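# Place a blue sponge flat on the shelf's top tier

## Task

Put one blue sponge on the upper tier of the shelf so that it lies flat. The shelf must not be moved, and every other sponge on it must stay flat and separated from the others. When finished, neither gripper may be in contact with any sponge.

## Robot and tools

Robot: two arms, left_arm and right_arm. Each has a parallel two-finger gripper and a wrist camera. The fixed head cameras are cam_head_left and cam_head_right; the wrist cameras are cam_left_wrist and cam_right_wrist. Every image is 896x504.

Frames. The scene frame has its origin at table height, midway between the nominal arm bases. +x points out over the table, +z points up, and left_arm sits on the +y side. These names do not match the sides of the images. Calibrated bases in the scene frame: left_arm at (+0.028, +0.365, +0.044) m, right_arm at (+0.028, -0.352, +0.027) m. Both have almost no yaw, and each base frame has +z up. Each arm reports its hand position, orientation and Hand target in its own base frame. Fixed cameras and the table use the scene frame. end_effector_position is the point between the finger pads, about 1 cm behind the tips. The fingers point along the gripper's +z axis and close along its y axis.

Row layout, shared by execute_actions and move. A row is one flat list of 14 numbers, each in [-1, 1], and it always covers both arms. Order: left dx, dy, dz, rx, ry, rz, opening, then right dx, dy, dz, rx, ry, rz, opening. The first six numbers for each arm are an offset, not a pose. They are measured along that arm's own base axes, starting from the arm's Hand target at the start of the action or move. 1.0 means 0.6 m for dx/dy/dz and 180 degrees for rotation. rx, ry, rz form one rotation vector, turning about the Hand target point. Every row counts from the same starting Hand target, not from the row before. Sending the same offset again therefore moves the arm further. Six zeros mean stay at the Hand target. The opening number is absolute: +1 is fully open (0.094 m) and -1 is closed. A 0 there is a real command, so to leave a gripper unchanged, repeat its current value (see Tool commands).

execute_actions(actions, cameras): actions is a list of actions. Each action is a table of up to 15 rows, and each row lasts one 1/30 s step. If an action has fewer rows, its last row is held until all 15 steps have run, so one action takes 0.5 s. An empty list just returns the current state and images. cameras picks which images come back: omitted, null or ["all"] gives all of them, [] gives none, and an unknown name makes the call invalid.

move(target, speed, blend, opening_speed, blocking, cameras): drives each gripper in a straight line toward the target. target is one 14-number row or a list of up to 15 rows. Every row in the list is an offset from the same starting Hand targets. speed is in m/s, from 0.002 to 0.5, default 0.25, and rotation is capped at twice that in rad/s. Give one value, or one per target. blend, in metres, rounds off the corners between listed targets. opening_speed, 0.2 or more on the -1..1 scale per second, makes the fingers change gradually; use a slow value to close on a soft sponge. blocking=false returns after 0.5 s while the move keeps going. The whole path is capped at 10 s. It does not steer around obstacles or the other arm. Faster moves lag, stray and hit harder, and aiming beyond a contact presses harder. A new opening in a later listed target is applied only when that target is reached and the arms are at rest. The result adds a "move:" line with the outcome (done, off_target, moving, held, fault) and any limits (paced = the command was clipped, held = steps were withheld). An arm the line does not name finished within 10 mm and 2 degrees. Neither done nor off_target tells you whether anything is touching.

wait(seconds 0-10, cameras) lets the scene run with the last commands held. stop(cameras) brakes a running move, and it needs stopping distance. zoom_image(camera, region [x0,y0,x1,y1], at most 504x504 px) enlarges part of that camera's newest image. read_manual(section="licences") returns licence texts only. finished_scene(scene) ends the scene and cannot be undone, so call it only once the sponge rests flat and both grippers are clear of it.

Controller behaviour. At each step the commanded pose is clipped to within 100 mm and 20 degrees of the measured pose. The resulting Hand target is what the next offsets count from. Friction and gravity can leave the gripper a centimetre or more short of the target. A later command, even all zeros, asks for the target again; if the gap remains, send the missing distance as an offset. If an arm is pressing on something, or something drags the gripper away, command its target back beyond the gripper to release it.

Result lines: end_effector_position (m), end_effector_quat_wxyz, Hand target, Tool commands, grip_measured (same scale as opening; with nothing held it reads up to about 1.6 mm too wide), Joint positions (the last value is the opening in metres), Joint velocities ("within noise" means the arm is still), and joint torques (they include gravity; numbers 1-3 wrap at ±28 N m). execute_actions results also list hand positions at some of the steps. The fingers do not show when they first touch; a sponge squashes more the further you close. To let go, command an opening well above grip_measured.

Avoid: dropping the sponge or releasing it while it moves, knocking the shelf, tipping or pushing together the other sponges, and letting anything fall off the table. Also avoid fast impacts, hard pressing, and the arms hitting each other; the clearance check does not guard the grippers or the wrist cameras against each other. Do not route a path near an arm's own base, because that can flip the shoulder; go around it instead. Do not hold loads or keep an arm stretched out for long: motors heat up, a MOTOR HOT line appears at 75 °C, at 90 °C the arm folds and stops working, and at 100 °C it goes limp. A brief outside tug on a held item can happen.

Each tool is called after ">>>" by a JSON object that holds its "op" and its "data".

## Session

>>> {"op": "execute_actions", "data": {"actions": []}}

Scene clock: 0.00 s.
left_arm: end_effector_position=(+0.4037, +0.0232, +0.1015) grip_measured=+1.000 end_effector_quat_wxyz=(+0.592, -0.061, +0.803, -0.007) | right_arm: end_effector_position=(+0.4034, -0.0341, +0.1189) grip_measured=+1.000 end_effector_quat_wxyz=(+0.612, +0.054, +0.785, -0.084)
Joint positions: left_arm=[0.048 1.581 0.38 0.898 -0.015 -0.093 0.094] | right_arm=[0 1.563 0.378 0.94 0.199 -0.019 0.094]
Joint velocities: within noise
Joint torques (N m): no reading
Motor temperatures (°C): left_arm=[26 27 28 25 24 27 28] | right_arm=[27 29 26 27 27 28 28]
Heat: left arm: 28 °C; right arm: 29 °C.
Hand target: left_arm +0.4088, +0.0243, +0.1166; +0.610, -0.060, +0.791, -0.004 | right_arm +0.4078, -0.0355, +0.1345; +0.629, +0.060, +0.770, -0.083
Tool commands: left_gripper/opening=+1.0 right_gripper/opening=+1.0

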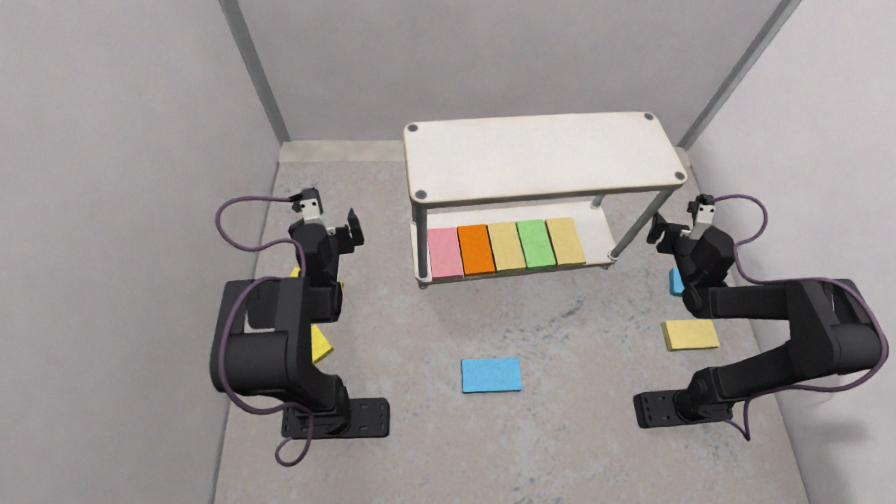

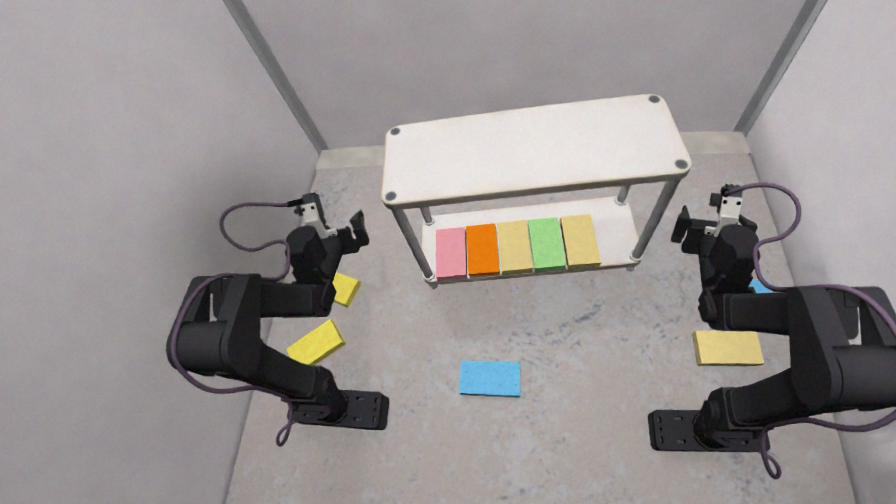

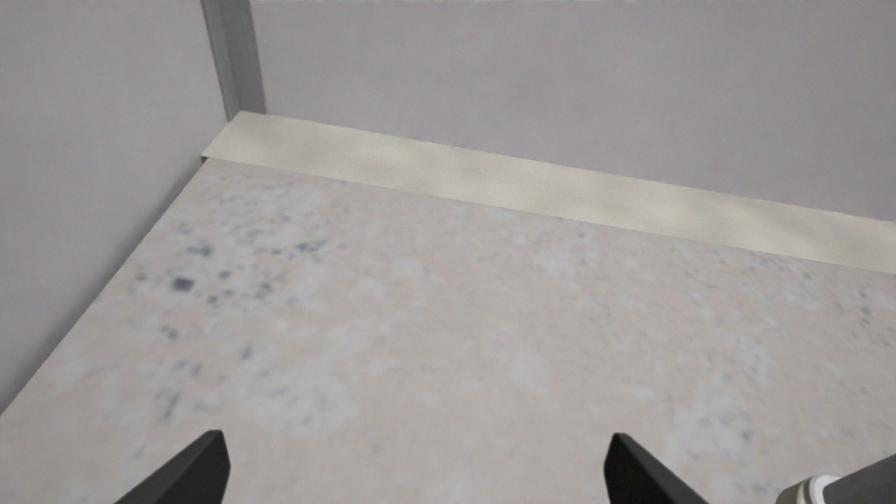

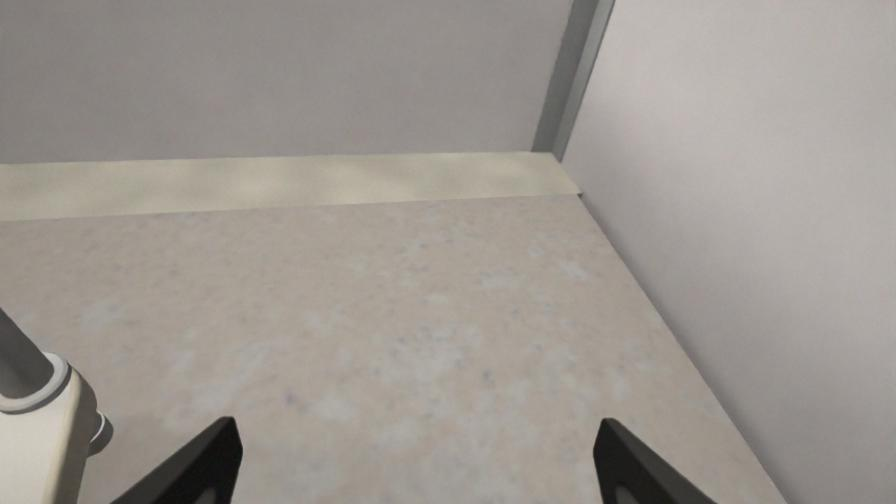

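>>> {"op": "move", "data": {"target": [-0.541,-0.574,0.09,0.189,0.166,-0.513,1,0,0,0,0,0,0,1]}}

Scene clock: 7.33 s.
left_arm: end_effector_position=(+0.0856, -0.3140, +0.1524) grip_measured=+1.000 end_effector_quat_wxyz=(+0.207, +0.673, +0.682, -0.198) | right_arm: end_effector_position=(+0.4034, -0.0341, +0.1189) grip_measured=+1.000 end_effector_quat_wxyz=(+0.612, +0.054, +0.785, -0.084)
Joint positions: left_arm=[-1.209 1.273 0.993 -0.736 0.18 0.297 0.094] | right_arm=[0 1.563 0.378 0.94 0.199 -0.019 0.094]
Joint velocities: within noise
Joint torques (N m): left_arm=[-0.27 -2.78 9.85 0.88 0.3 0.05] | right_arm=[-0.1 -5.96 5.04 2.25 -0.01 0.01]
Motor temperatures (°C): left_arm=[26 27 30 26 24 27 28] | right_arm=[27 31 27 30 27 28 28]
Heat: left arm: 30 °C; right arm: 31 °C.
Hand target: left_arm +0.0842, -0.3201, +0.1706; +0.213, +0.674, +0.674, -0.212 | right_arm +0.4078, -0.0355, +0.1345; +0.629, +0.060, +0.770, -0.083
Off the commanded pose: left_arm 0.019 m, 2 deg | right_arm 0.016 m, 3 deg.
move: off_target (left_arm, right_arm)

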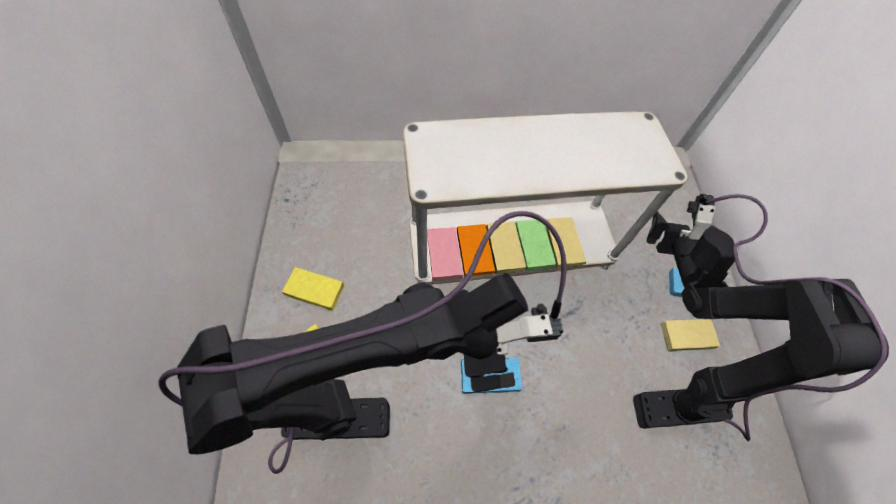

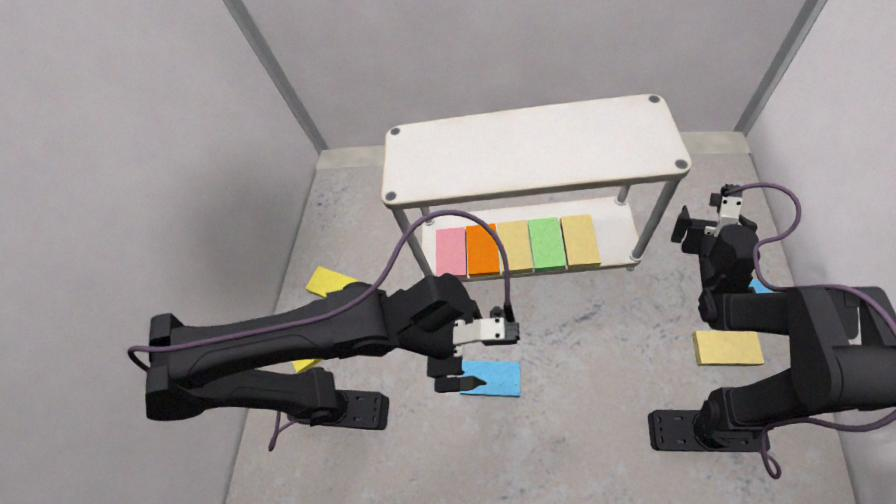

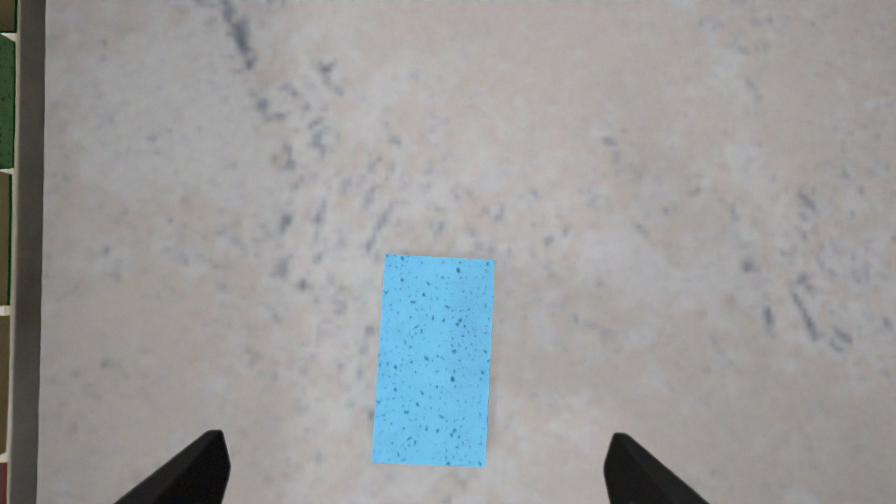

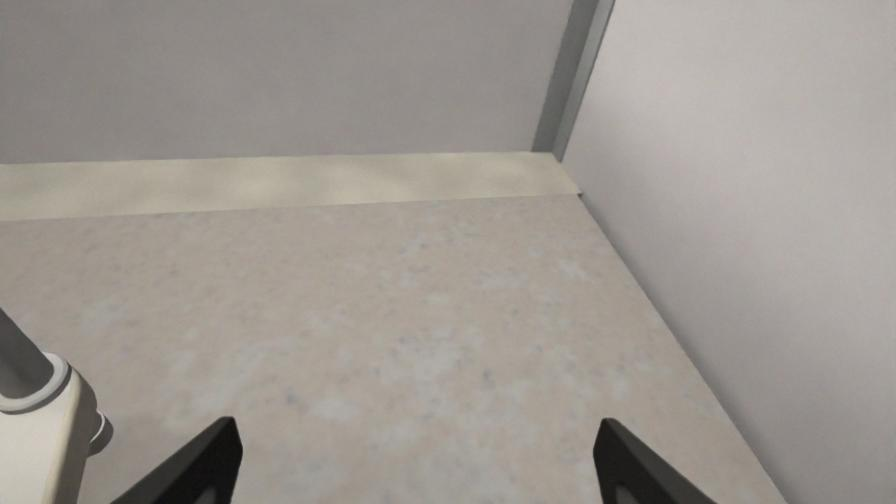

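>>> {"op": "move", "data": {"target": [0,0,-0.2,0,0,0,1,0,0,0,0,0,0,1]}}

Scene clock: 9.90 s.
left_arm: end_effector_position=(+0.0854, -0.3142, +0.0504) grip_measured=+1.000 end_effector_quat_wxyz=(+0.203, +0.674, +0.683, -0.197) | right_arm: end_effector_position=(+0.4034, -0.0341, +0.1189) grip_measured=+1.000 end_effector_quat_wxyz=(+0.612, +0.054, +0.785, -0.084)
Joint positions: left_arm=[-1.209 1.394 0.665 -0.294 0.182 0.297 0.094] | right_arm=[0 1.563 0.378 0.94 0.199 -0.019 0.094]
Joint velocities: within noise
Joint torques (N m): left_arm=[-0.31 -2.78 3.96 1.58 0.28 0] | right_arm=[-0.09 -5.96 5.04 2.25 -0.01 0]
Motor temperatures (°C): left_arm=[26 27 30 26 24 27 28] | right_arm=[27 31 27 30 27 28 28]
Heat: left arm: 30 °C; right arm: 31 °C.
Hand target: left_arm +0.0842, -0.3201, +0.0506; +0.213, +0.674, +0.674, -0.212 | right_arm +0.4078, -0.0355, +0.1345; +0.629, +0.060, +0.770, -0.083
Off the commanded pose: left_arm 0.006 m, 2 deg | right_arm 0.016 m, 3 deg.
move: off_target (right_arm)

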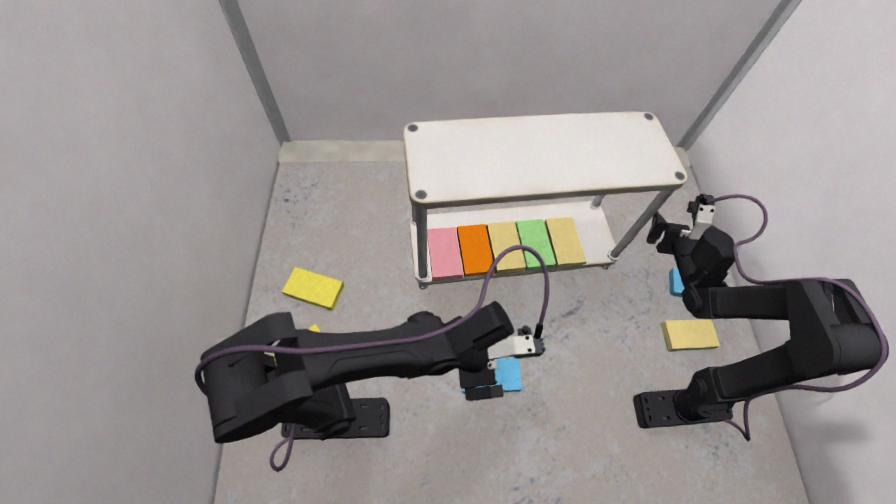

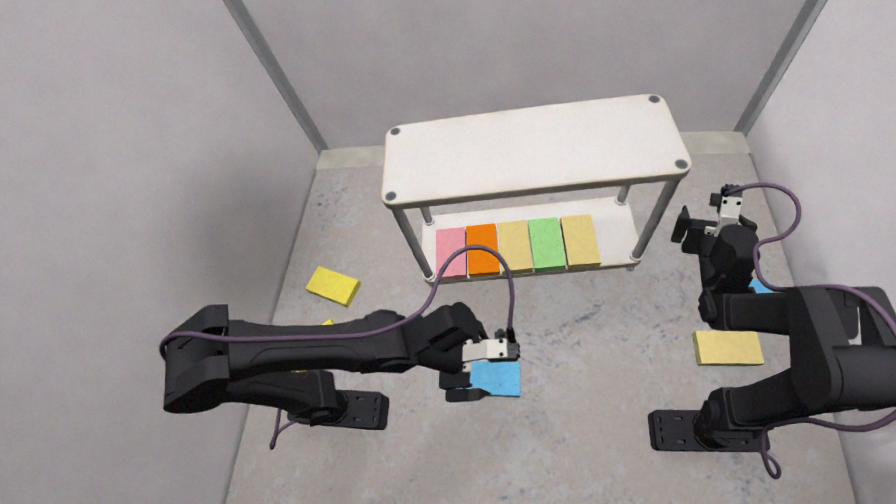

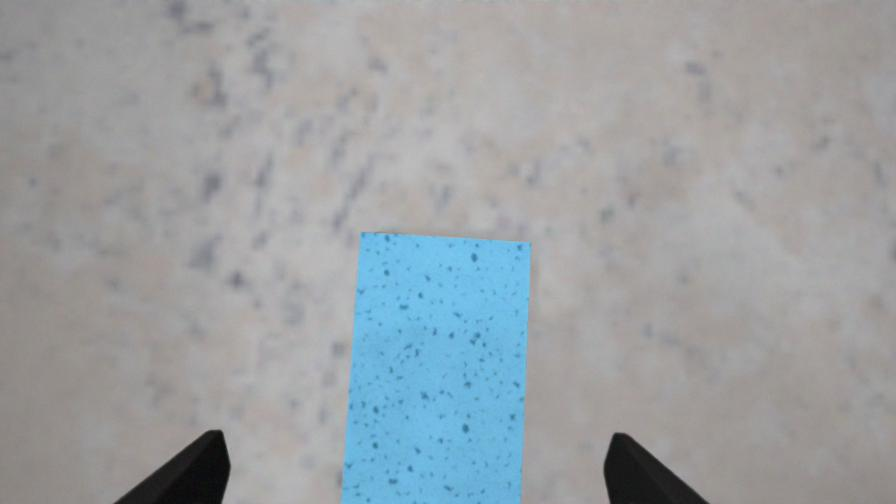

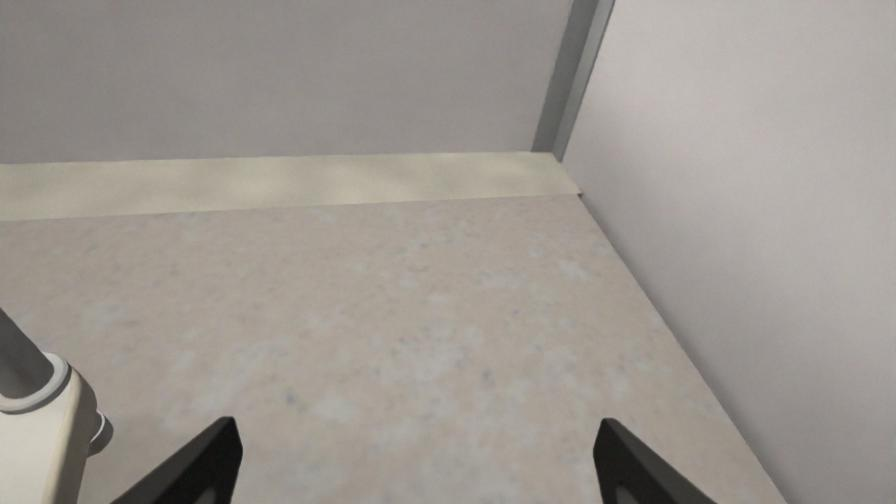

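>>> {"op": "move", "data": {"target": [-0.005,0,-0.127,0,0,0,1,0,0,0,0,0,0,1], "speed": 0.1}}

>>> {"op": "move", "data": {"target": [0,0,0,0,0,0,0.15,0,0,0,0,0,0,1], "opening_speed": 0.8}}

Scene clock: 12.07 s.
left_arm: end_effector_position=(+0.0853, -0.3138, -0.0279) grip_measured=+1.000 end_effector_quat_wxyz=(+0.203, +0.674, +0.683, -0.197) | right_arm: end_effector_position=(+0.4034, -0.0341, +0.1189) grip_measured=+1.000 end_effector_quat_wxyz=(+0.612, +0.054, +0.785, -0.084)
Joint positions: left_arm=[-1.209 1.655 0.501 0.13 0.182 0.297 0.094] | right_arm=[0 1.563 0.378 0.94 0.199 -0.019 0.094]
Joint velocities: within noise
Joint torques (N m): left_arm=[-0.38 -3.7 2.76 1.6 0.2 -0.08] | right_arm=[-0.1 -5.96 5.04 2.25 -0.01 0.01]
Motor temperatures (°C): left_arm=[26 27 30 27 24 27 28] | right_arm=[27 31 27 31 27 28 28]
Heat: left arm: 30 °C; right arm: 31 °C.
Hand target: left_arm +0.0812, -0.3201, -0.0256; +0.213, +0.674, +0.674, -0.212 | right_arm +0.4078, -0.0355, +0.1345; +0.629, +0.060, +0.770, -0.083
Off the commanded pose: left_arm 0.008 m, 2 deg | right_arm 0.016 m, 3 deg.
move: off_target (right_arm)

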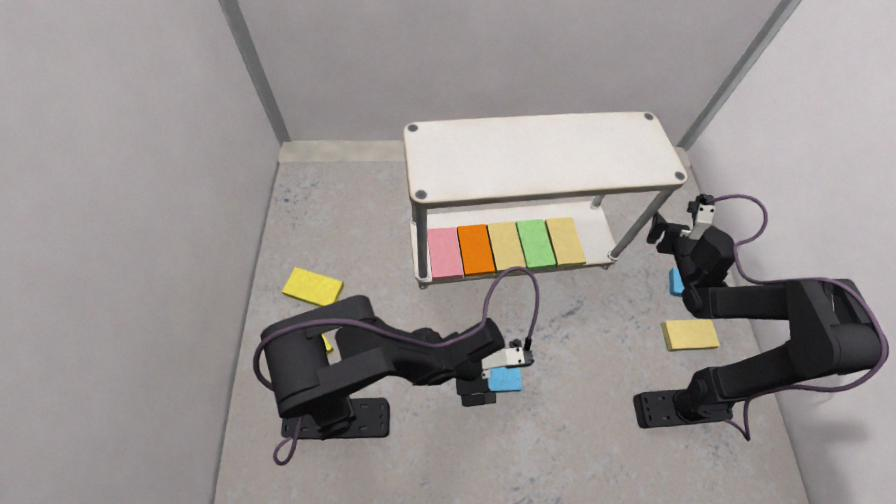

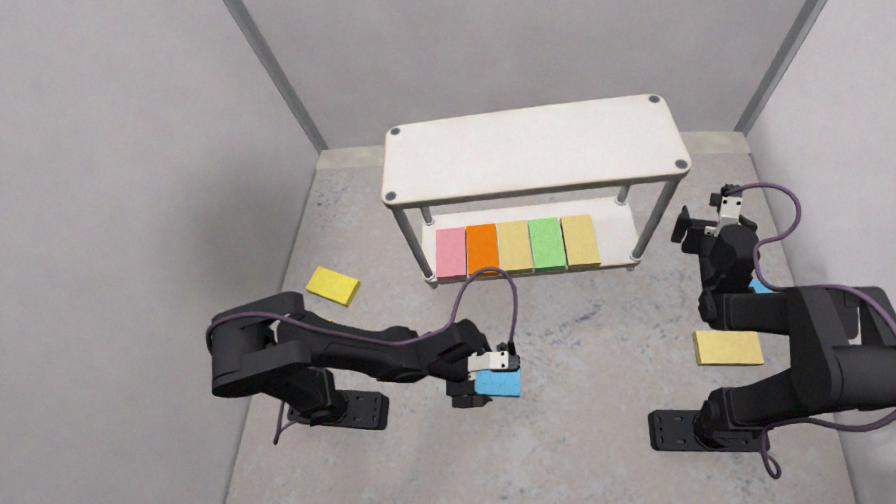

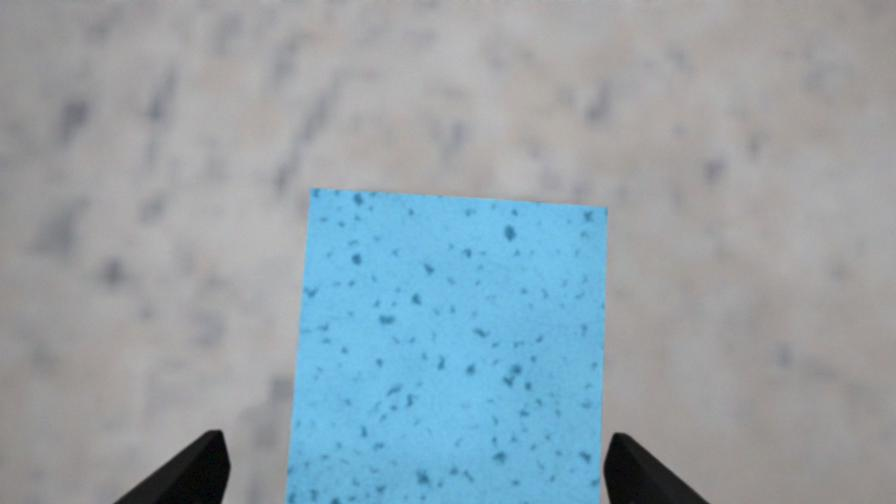

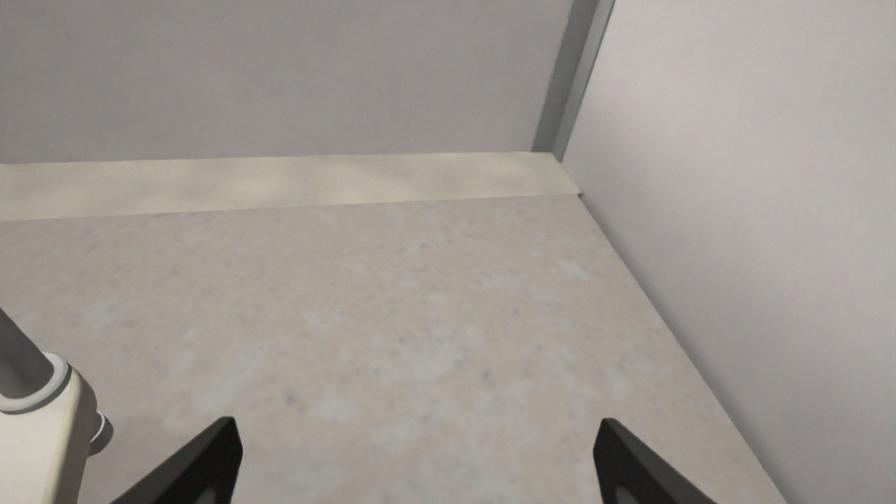

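Scene clock: 13.93 s.
left_arm: end_effector_position=(+0.0855, -0.3144, -0.0275) grip_measured=+0.346 end_effector_quat_wxyz=(+0.204, +0.672, +0.683, -0.198) | right_arm: end_effector_position=(+0.4034, -0.0341, +0.1189) grip_measured=+1.000 end_effector_quat_wxyz=(+0.612, +0.054, +0.785, -0.084)
Joint positions: left_arm=[-1.209 1.655 0.501 0.133 0.182 0.294 0.063] | right_arm=[0 1.563 0.378 0.94 0.199 -0.019 0.094]
Joint velocities: within noise
Joint torques (N m): left_arm=[-0.39 -3.74 2.71 1.57 0.22 -0.09] | right_arm=[-0.1 -5.94 5.05 2.25 -0.01 0.01]
Motor temperatures (°C): left_arm=[26 27 29 27 24 27 28] | right_arm=[27 31 27 32 27 28 28]
Heat: left arm: 29 °C; right arm: 32 °C.
Hand target: left_arm +0.0812, -0.3201, -0.0256; +0.213, +0.674, +0.674, -0.212 | right_arm +0.4078, -0.0355, +0.1345; +0.629, +0.060, +0.770, -0.083
Off the commanded pose: left_arm 0.007 m, 2 deg | right_arm 0.016 m, 3 deg.
move: off_target (right_arm)

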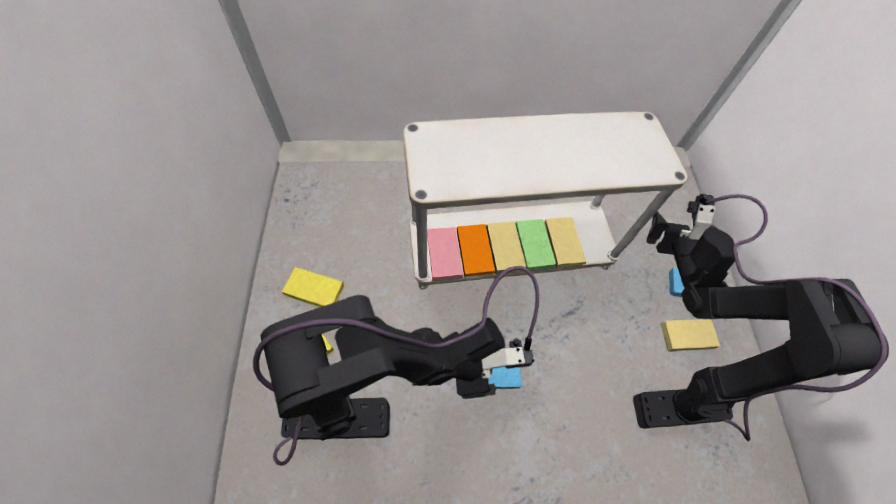

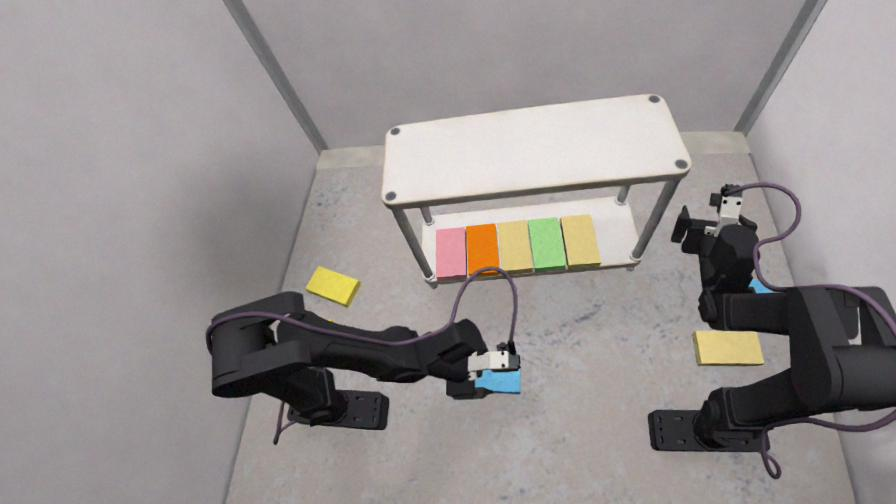

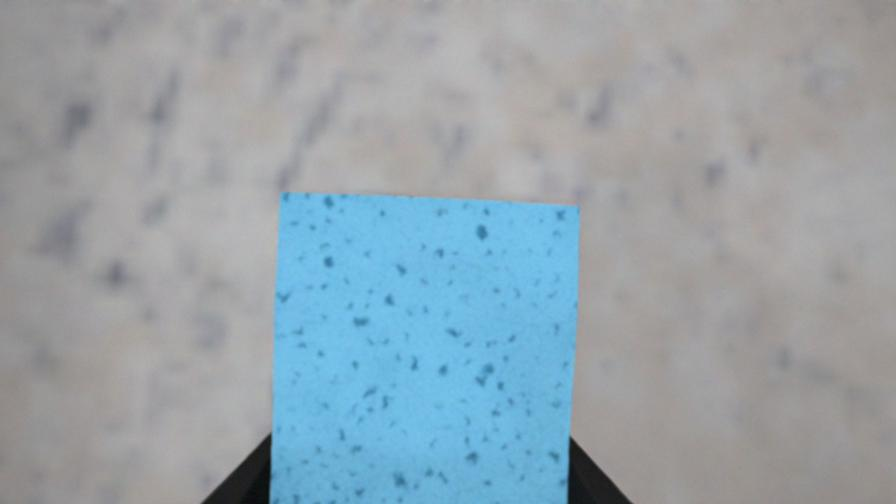

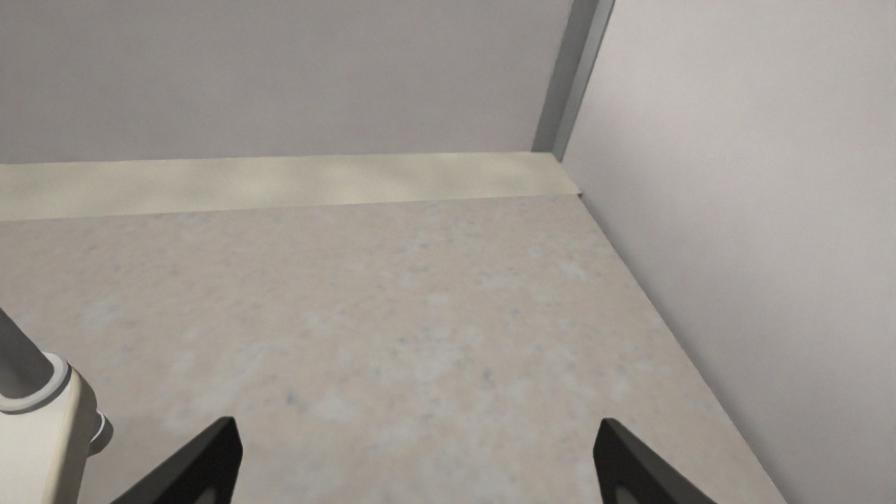

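>>> {"op": "move", "data": {"target": [[0.031,0.033,0.293,0,0,0,0.15,0,0,0,0,0,0,1],[0.198,0.2,0.76,0,0,0.16,0.15,0,0,0,0,0,0,1],[0.5,0.1,0.76,0,0,0.317,0.15,0,0,0,0,0,0,1]], "blend": 0.05, "speed": 0.2}}

Scene clock: 18.80 s.
left_arm: end_effector_position=(+0.3695, -0.2622, +0.4032) grip_measured=+0.346 end_effector_quat_wxyz=(+0.385, +0.274, +0.873, -0.125) | right_arm: end_effector_position=(+0.4034, -0.0341, +0.1189) grip_measured=+1.000 end_effector_quat_wxyz=(+0.612, +0.054, +0.785, -0.084)
Joint positions: left_arm=[-0.62 2.038 2.826 -1.526 -0.003 -0.011 0.063] | right_arm=[0 1.563 0.378 0.94 0.199 -0.019 0.094]
Joint velocities: within noise
Joint torques (N m): left_arm=[0.38 -6.84 6.3 2.06 -0.13 -0.09] | right_arm=[-0.09 -5.97 5.05 2.25 -0.01 0]
Motor temperatures (°C): left_arm=[26 28 30 27 24 27 28] | right_arm=[27 32 27 33 27 28 28]
Heat: left arm: 30 °C; right arm: 33 °C.
Hand target: left_arm +0.3812, -0.2601, +0.4304; +0.289, +0.270, +0.915, -0.084 | right_arm +0.4078, -0.0355, +0.1345; +0.629, +0.060, +0.770, -0.083
Off the commanded pose: left_arm 0.030 m, 13 deg | right_arm 0.016 m, 3 deg.
elbow stopped short (left arm): the move would have taken joint 3 (elbow) straighter than the controller allows.
move: off_target (left_arm, right_arm)

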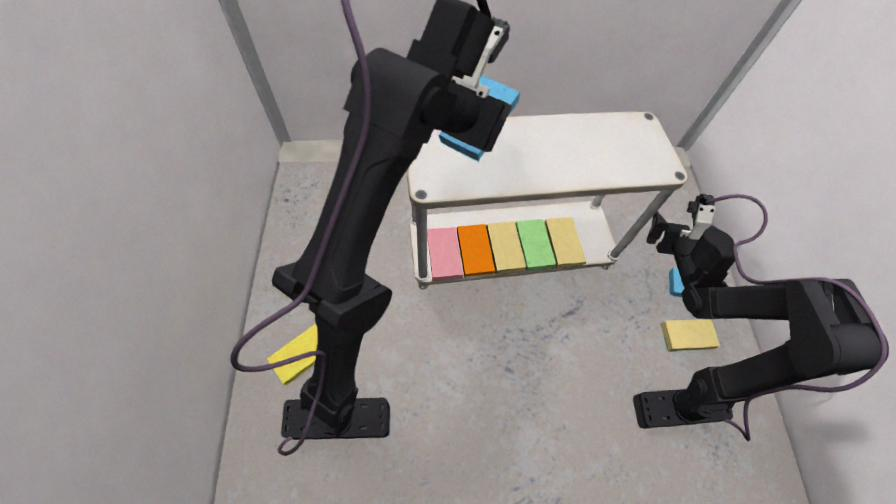

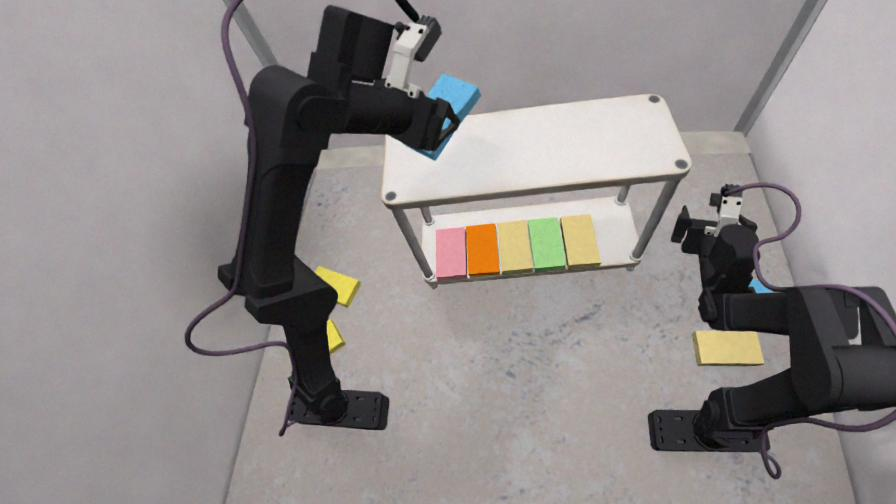

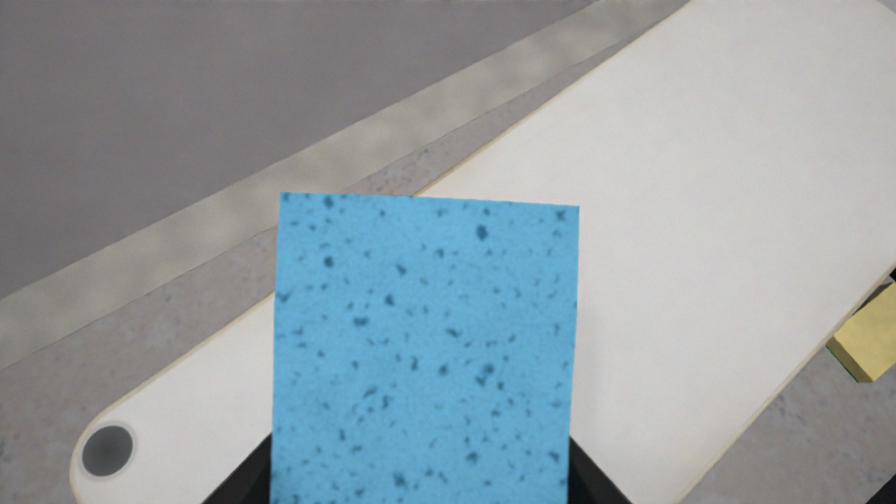

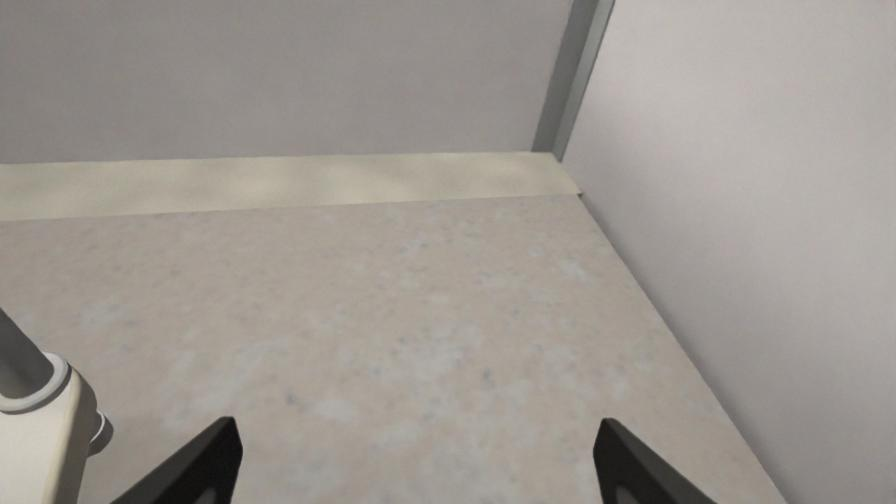

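>>> {"op": "move", "data": {"target": [0.068,0.023,-0.09,0,0,0,0.15,0,0,0,0,0,0,1], "speed": 0.1}}

Scene clock: 21.77 s.
left_arm: end_effector_position=(+0.4128, -0.2441, +0.3580) grip_measured=+0.346 end_effector_quat_wxyz=(+0.345, +0.261, +0.897, -0.095) | right_arm: end_effector_position=(+0.4034, -0.0341, +0.1189) grip_measured=+1.000 end_effector_quat_wxyz=(+0.612, +0.054, +0.785, -0.084)
Joint positions: left_arm=[-0.531 2.139 2.826 -1.526 0.013 0.03 0.063] | right_arm=[0 1.563 0.378 0.94 0.199 -0.019 0.094]
Joint velocities: left_arm=[-0.046 0.017 -0.007 0.037 -0.066 -0.022 -0.001] | right_arm=[within noise]
Joint torques (N m): left_arm=[0.5 -7.36 6.67 1.75 0.12 0.07] | right_arm=[-0.09 -5.96 5.04 2.25 -0.01 0]
Motor temperatures (°C): left_arm=[26 28 30 28 24 27 28] | right_arm=[27 32 27 33 27 28 28]
Heat: left arm: 30 °C; right arm: 33 °C.
Hand target: left_arm +0.4220, -0.2463, +0.3764; +0.289, +0.270, +0.915, -0.084 | right_arm +0.4078, -0.0355, +0.1345; +0.629, +0.060, +0.770, -0.083
Off the commanded pose: left_arm 0.021 m, 7 deg | right_arm 0.016 m, 3 deg.
elbow stopped short (left arm): the move would have taken joint 3 (elbow) straighter than the controller allows.
move: off_target (left_arm, right_arm)

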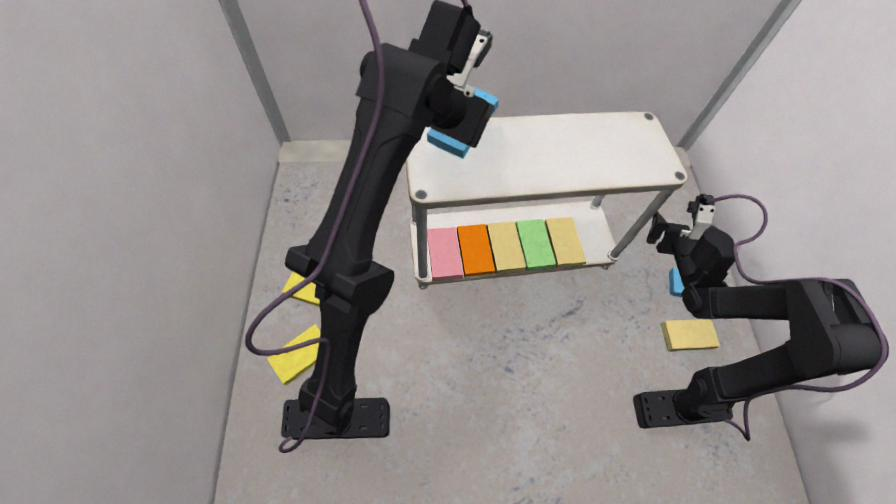

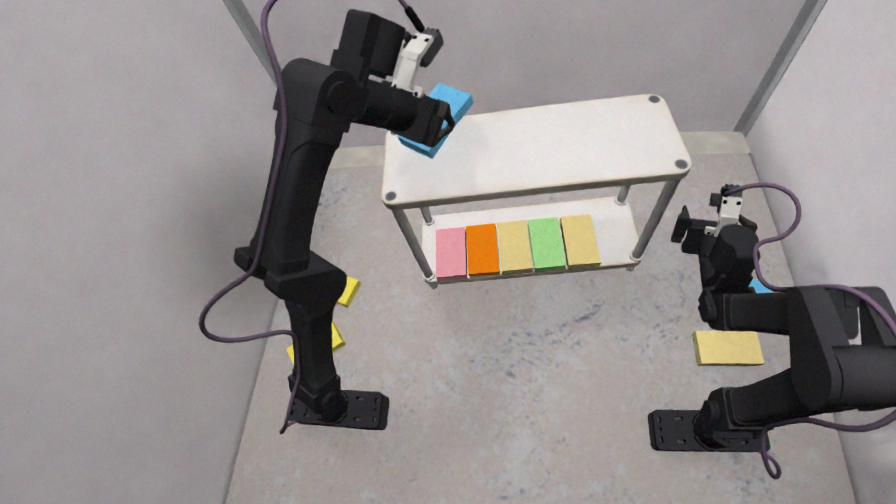

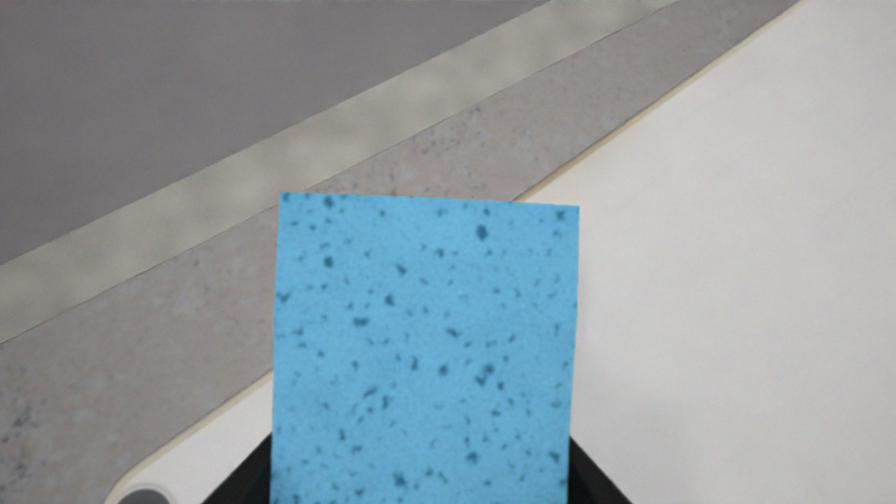

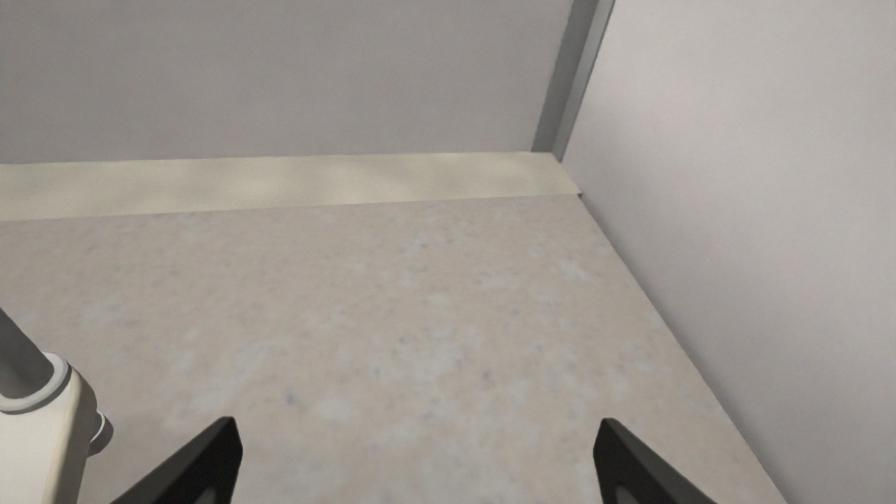

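>>> {"op": "move", "data": {"target": [-0.033,-0.022,-0.05,0,0,0,0.15,0,0,0,0,0,0,1], "speed": 0.08}}

Scene clock: 24.10 s.
left_arm: end_effector_position=(+0.4083, -0.2596, +0.3454) grip_measured=+0.346 end_effector_quat_wxyz=(+0.328, +0.269, +0.900, -0.099) | right_arm: end_effector_position=(+0.4034, -0.0341, +0.1189) grip_measured=+1.000 end_effector_quat_wxyz=(+0.612, +0.054, +0.785, -0.084)
Joint positions: left_arm=[-0.564 2.164 2.826 -1.533 0.013 0.012 0.063] | right_arm=[0 1.563 0.378 0.94 0.199 -0.019 0.094]
Joint velocities: within noise
Joint torques (N m): left_arm=[-0.4 -7.61 5.38 1.02 -0.09 -0.08] | right_arm=[-0.1 -5.96 5.05 2.25 -0.01 0]
Motor temperatures (°C): left_arm=[26 28 30 28 24 27 28] | right_arm=[27 32 27 34 27 28 28]
Heat: left arm: 30 °C; right arm: 34 °C.
Hand target: left_arm +0.4022, -0.2595, +0.3464; +0.289, +0.270, +0.915, -0.084 | right_arm +0.4078, -0.0355, +0.1345; +0.629, +0.060, +0.770, -0.083
Off the commanded pose: left_arm 0.006 m, 5 deg | right_arm 0.016 m, 3 deg.
elbow stopped short (left arm): the move would have taken joint 3 (elbow) straighter than the controller allows.
joint sent to its limit (left arm) — joint 4 (wrist pitch), lower limit. The joint targets are off in position and orientation.
move: off_target (left_arm, right_arm)

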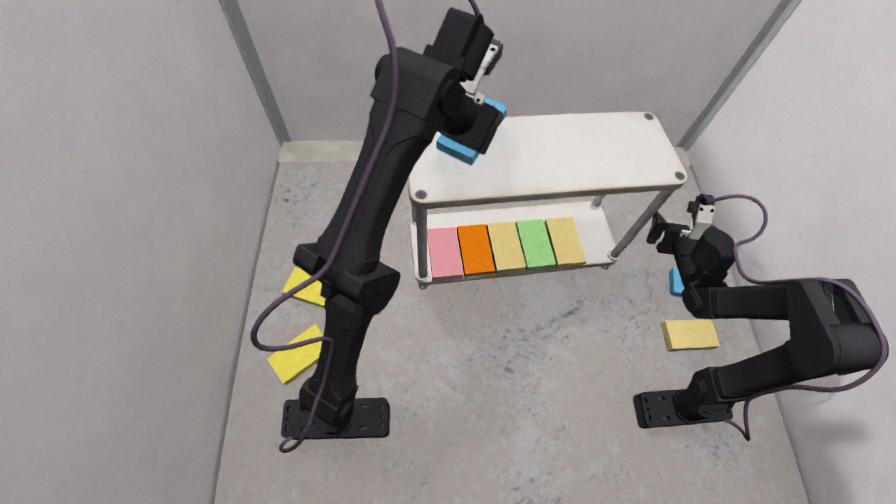

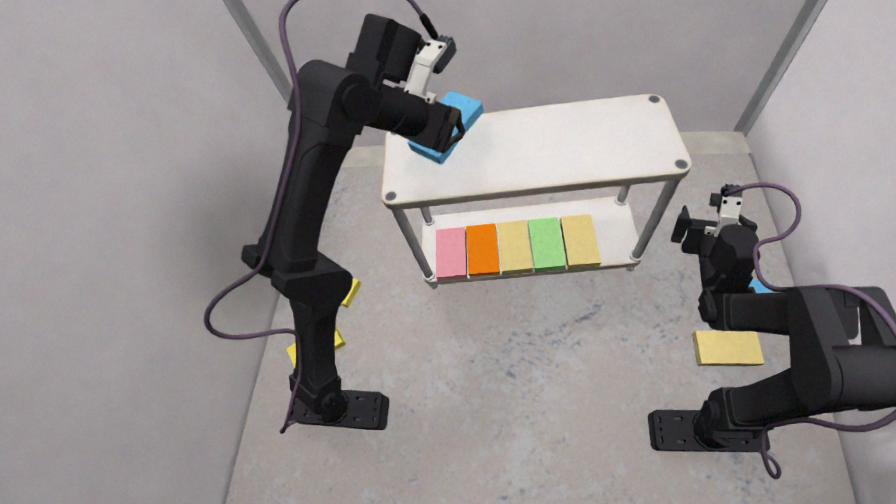

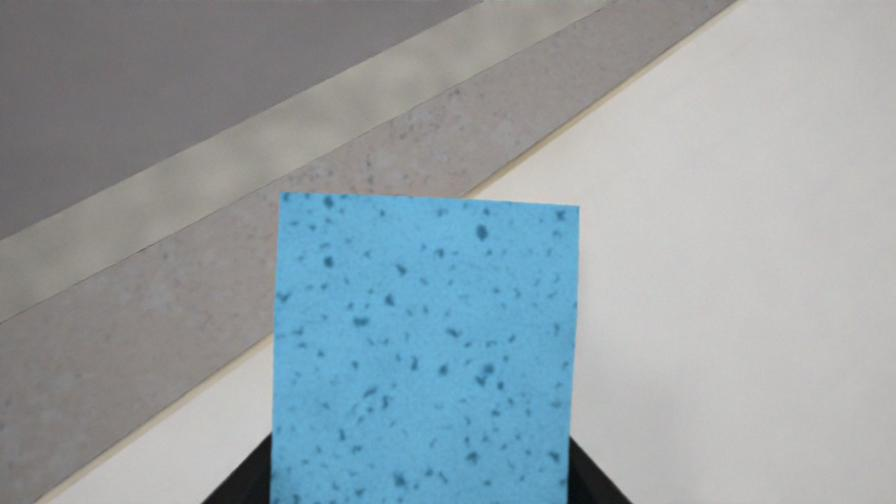

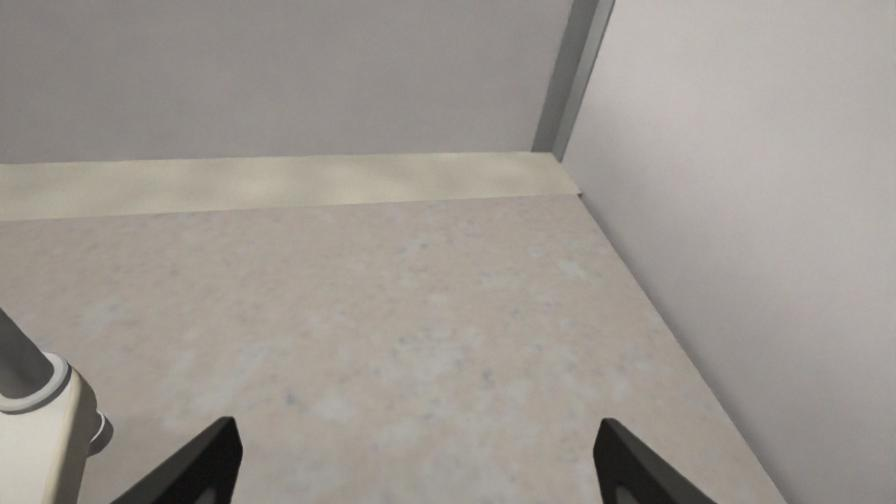

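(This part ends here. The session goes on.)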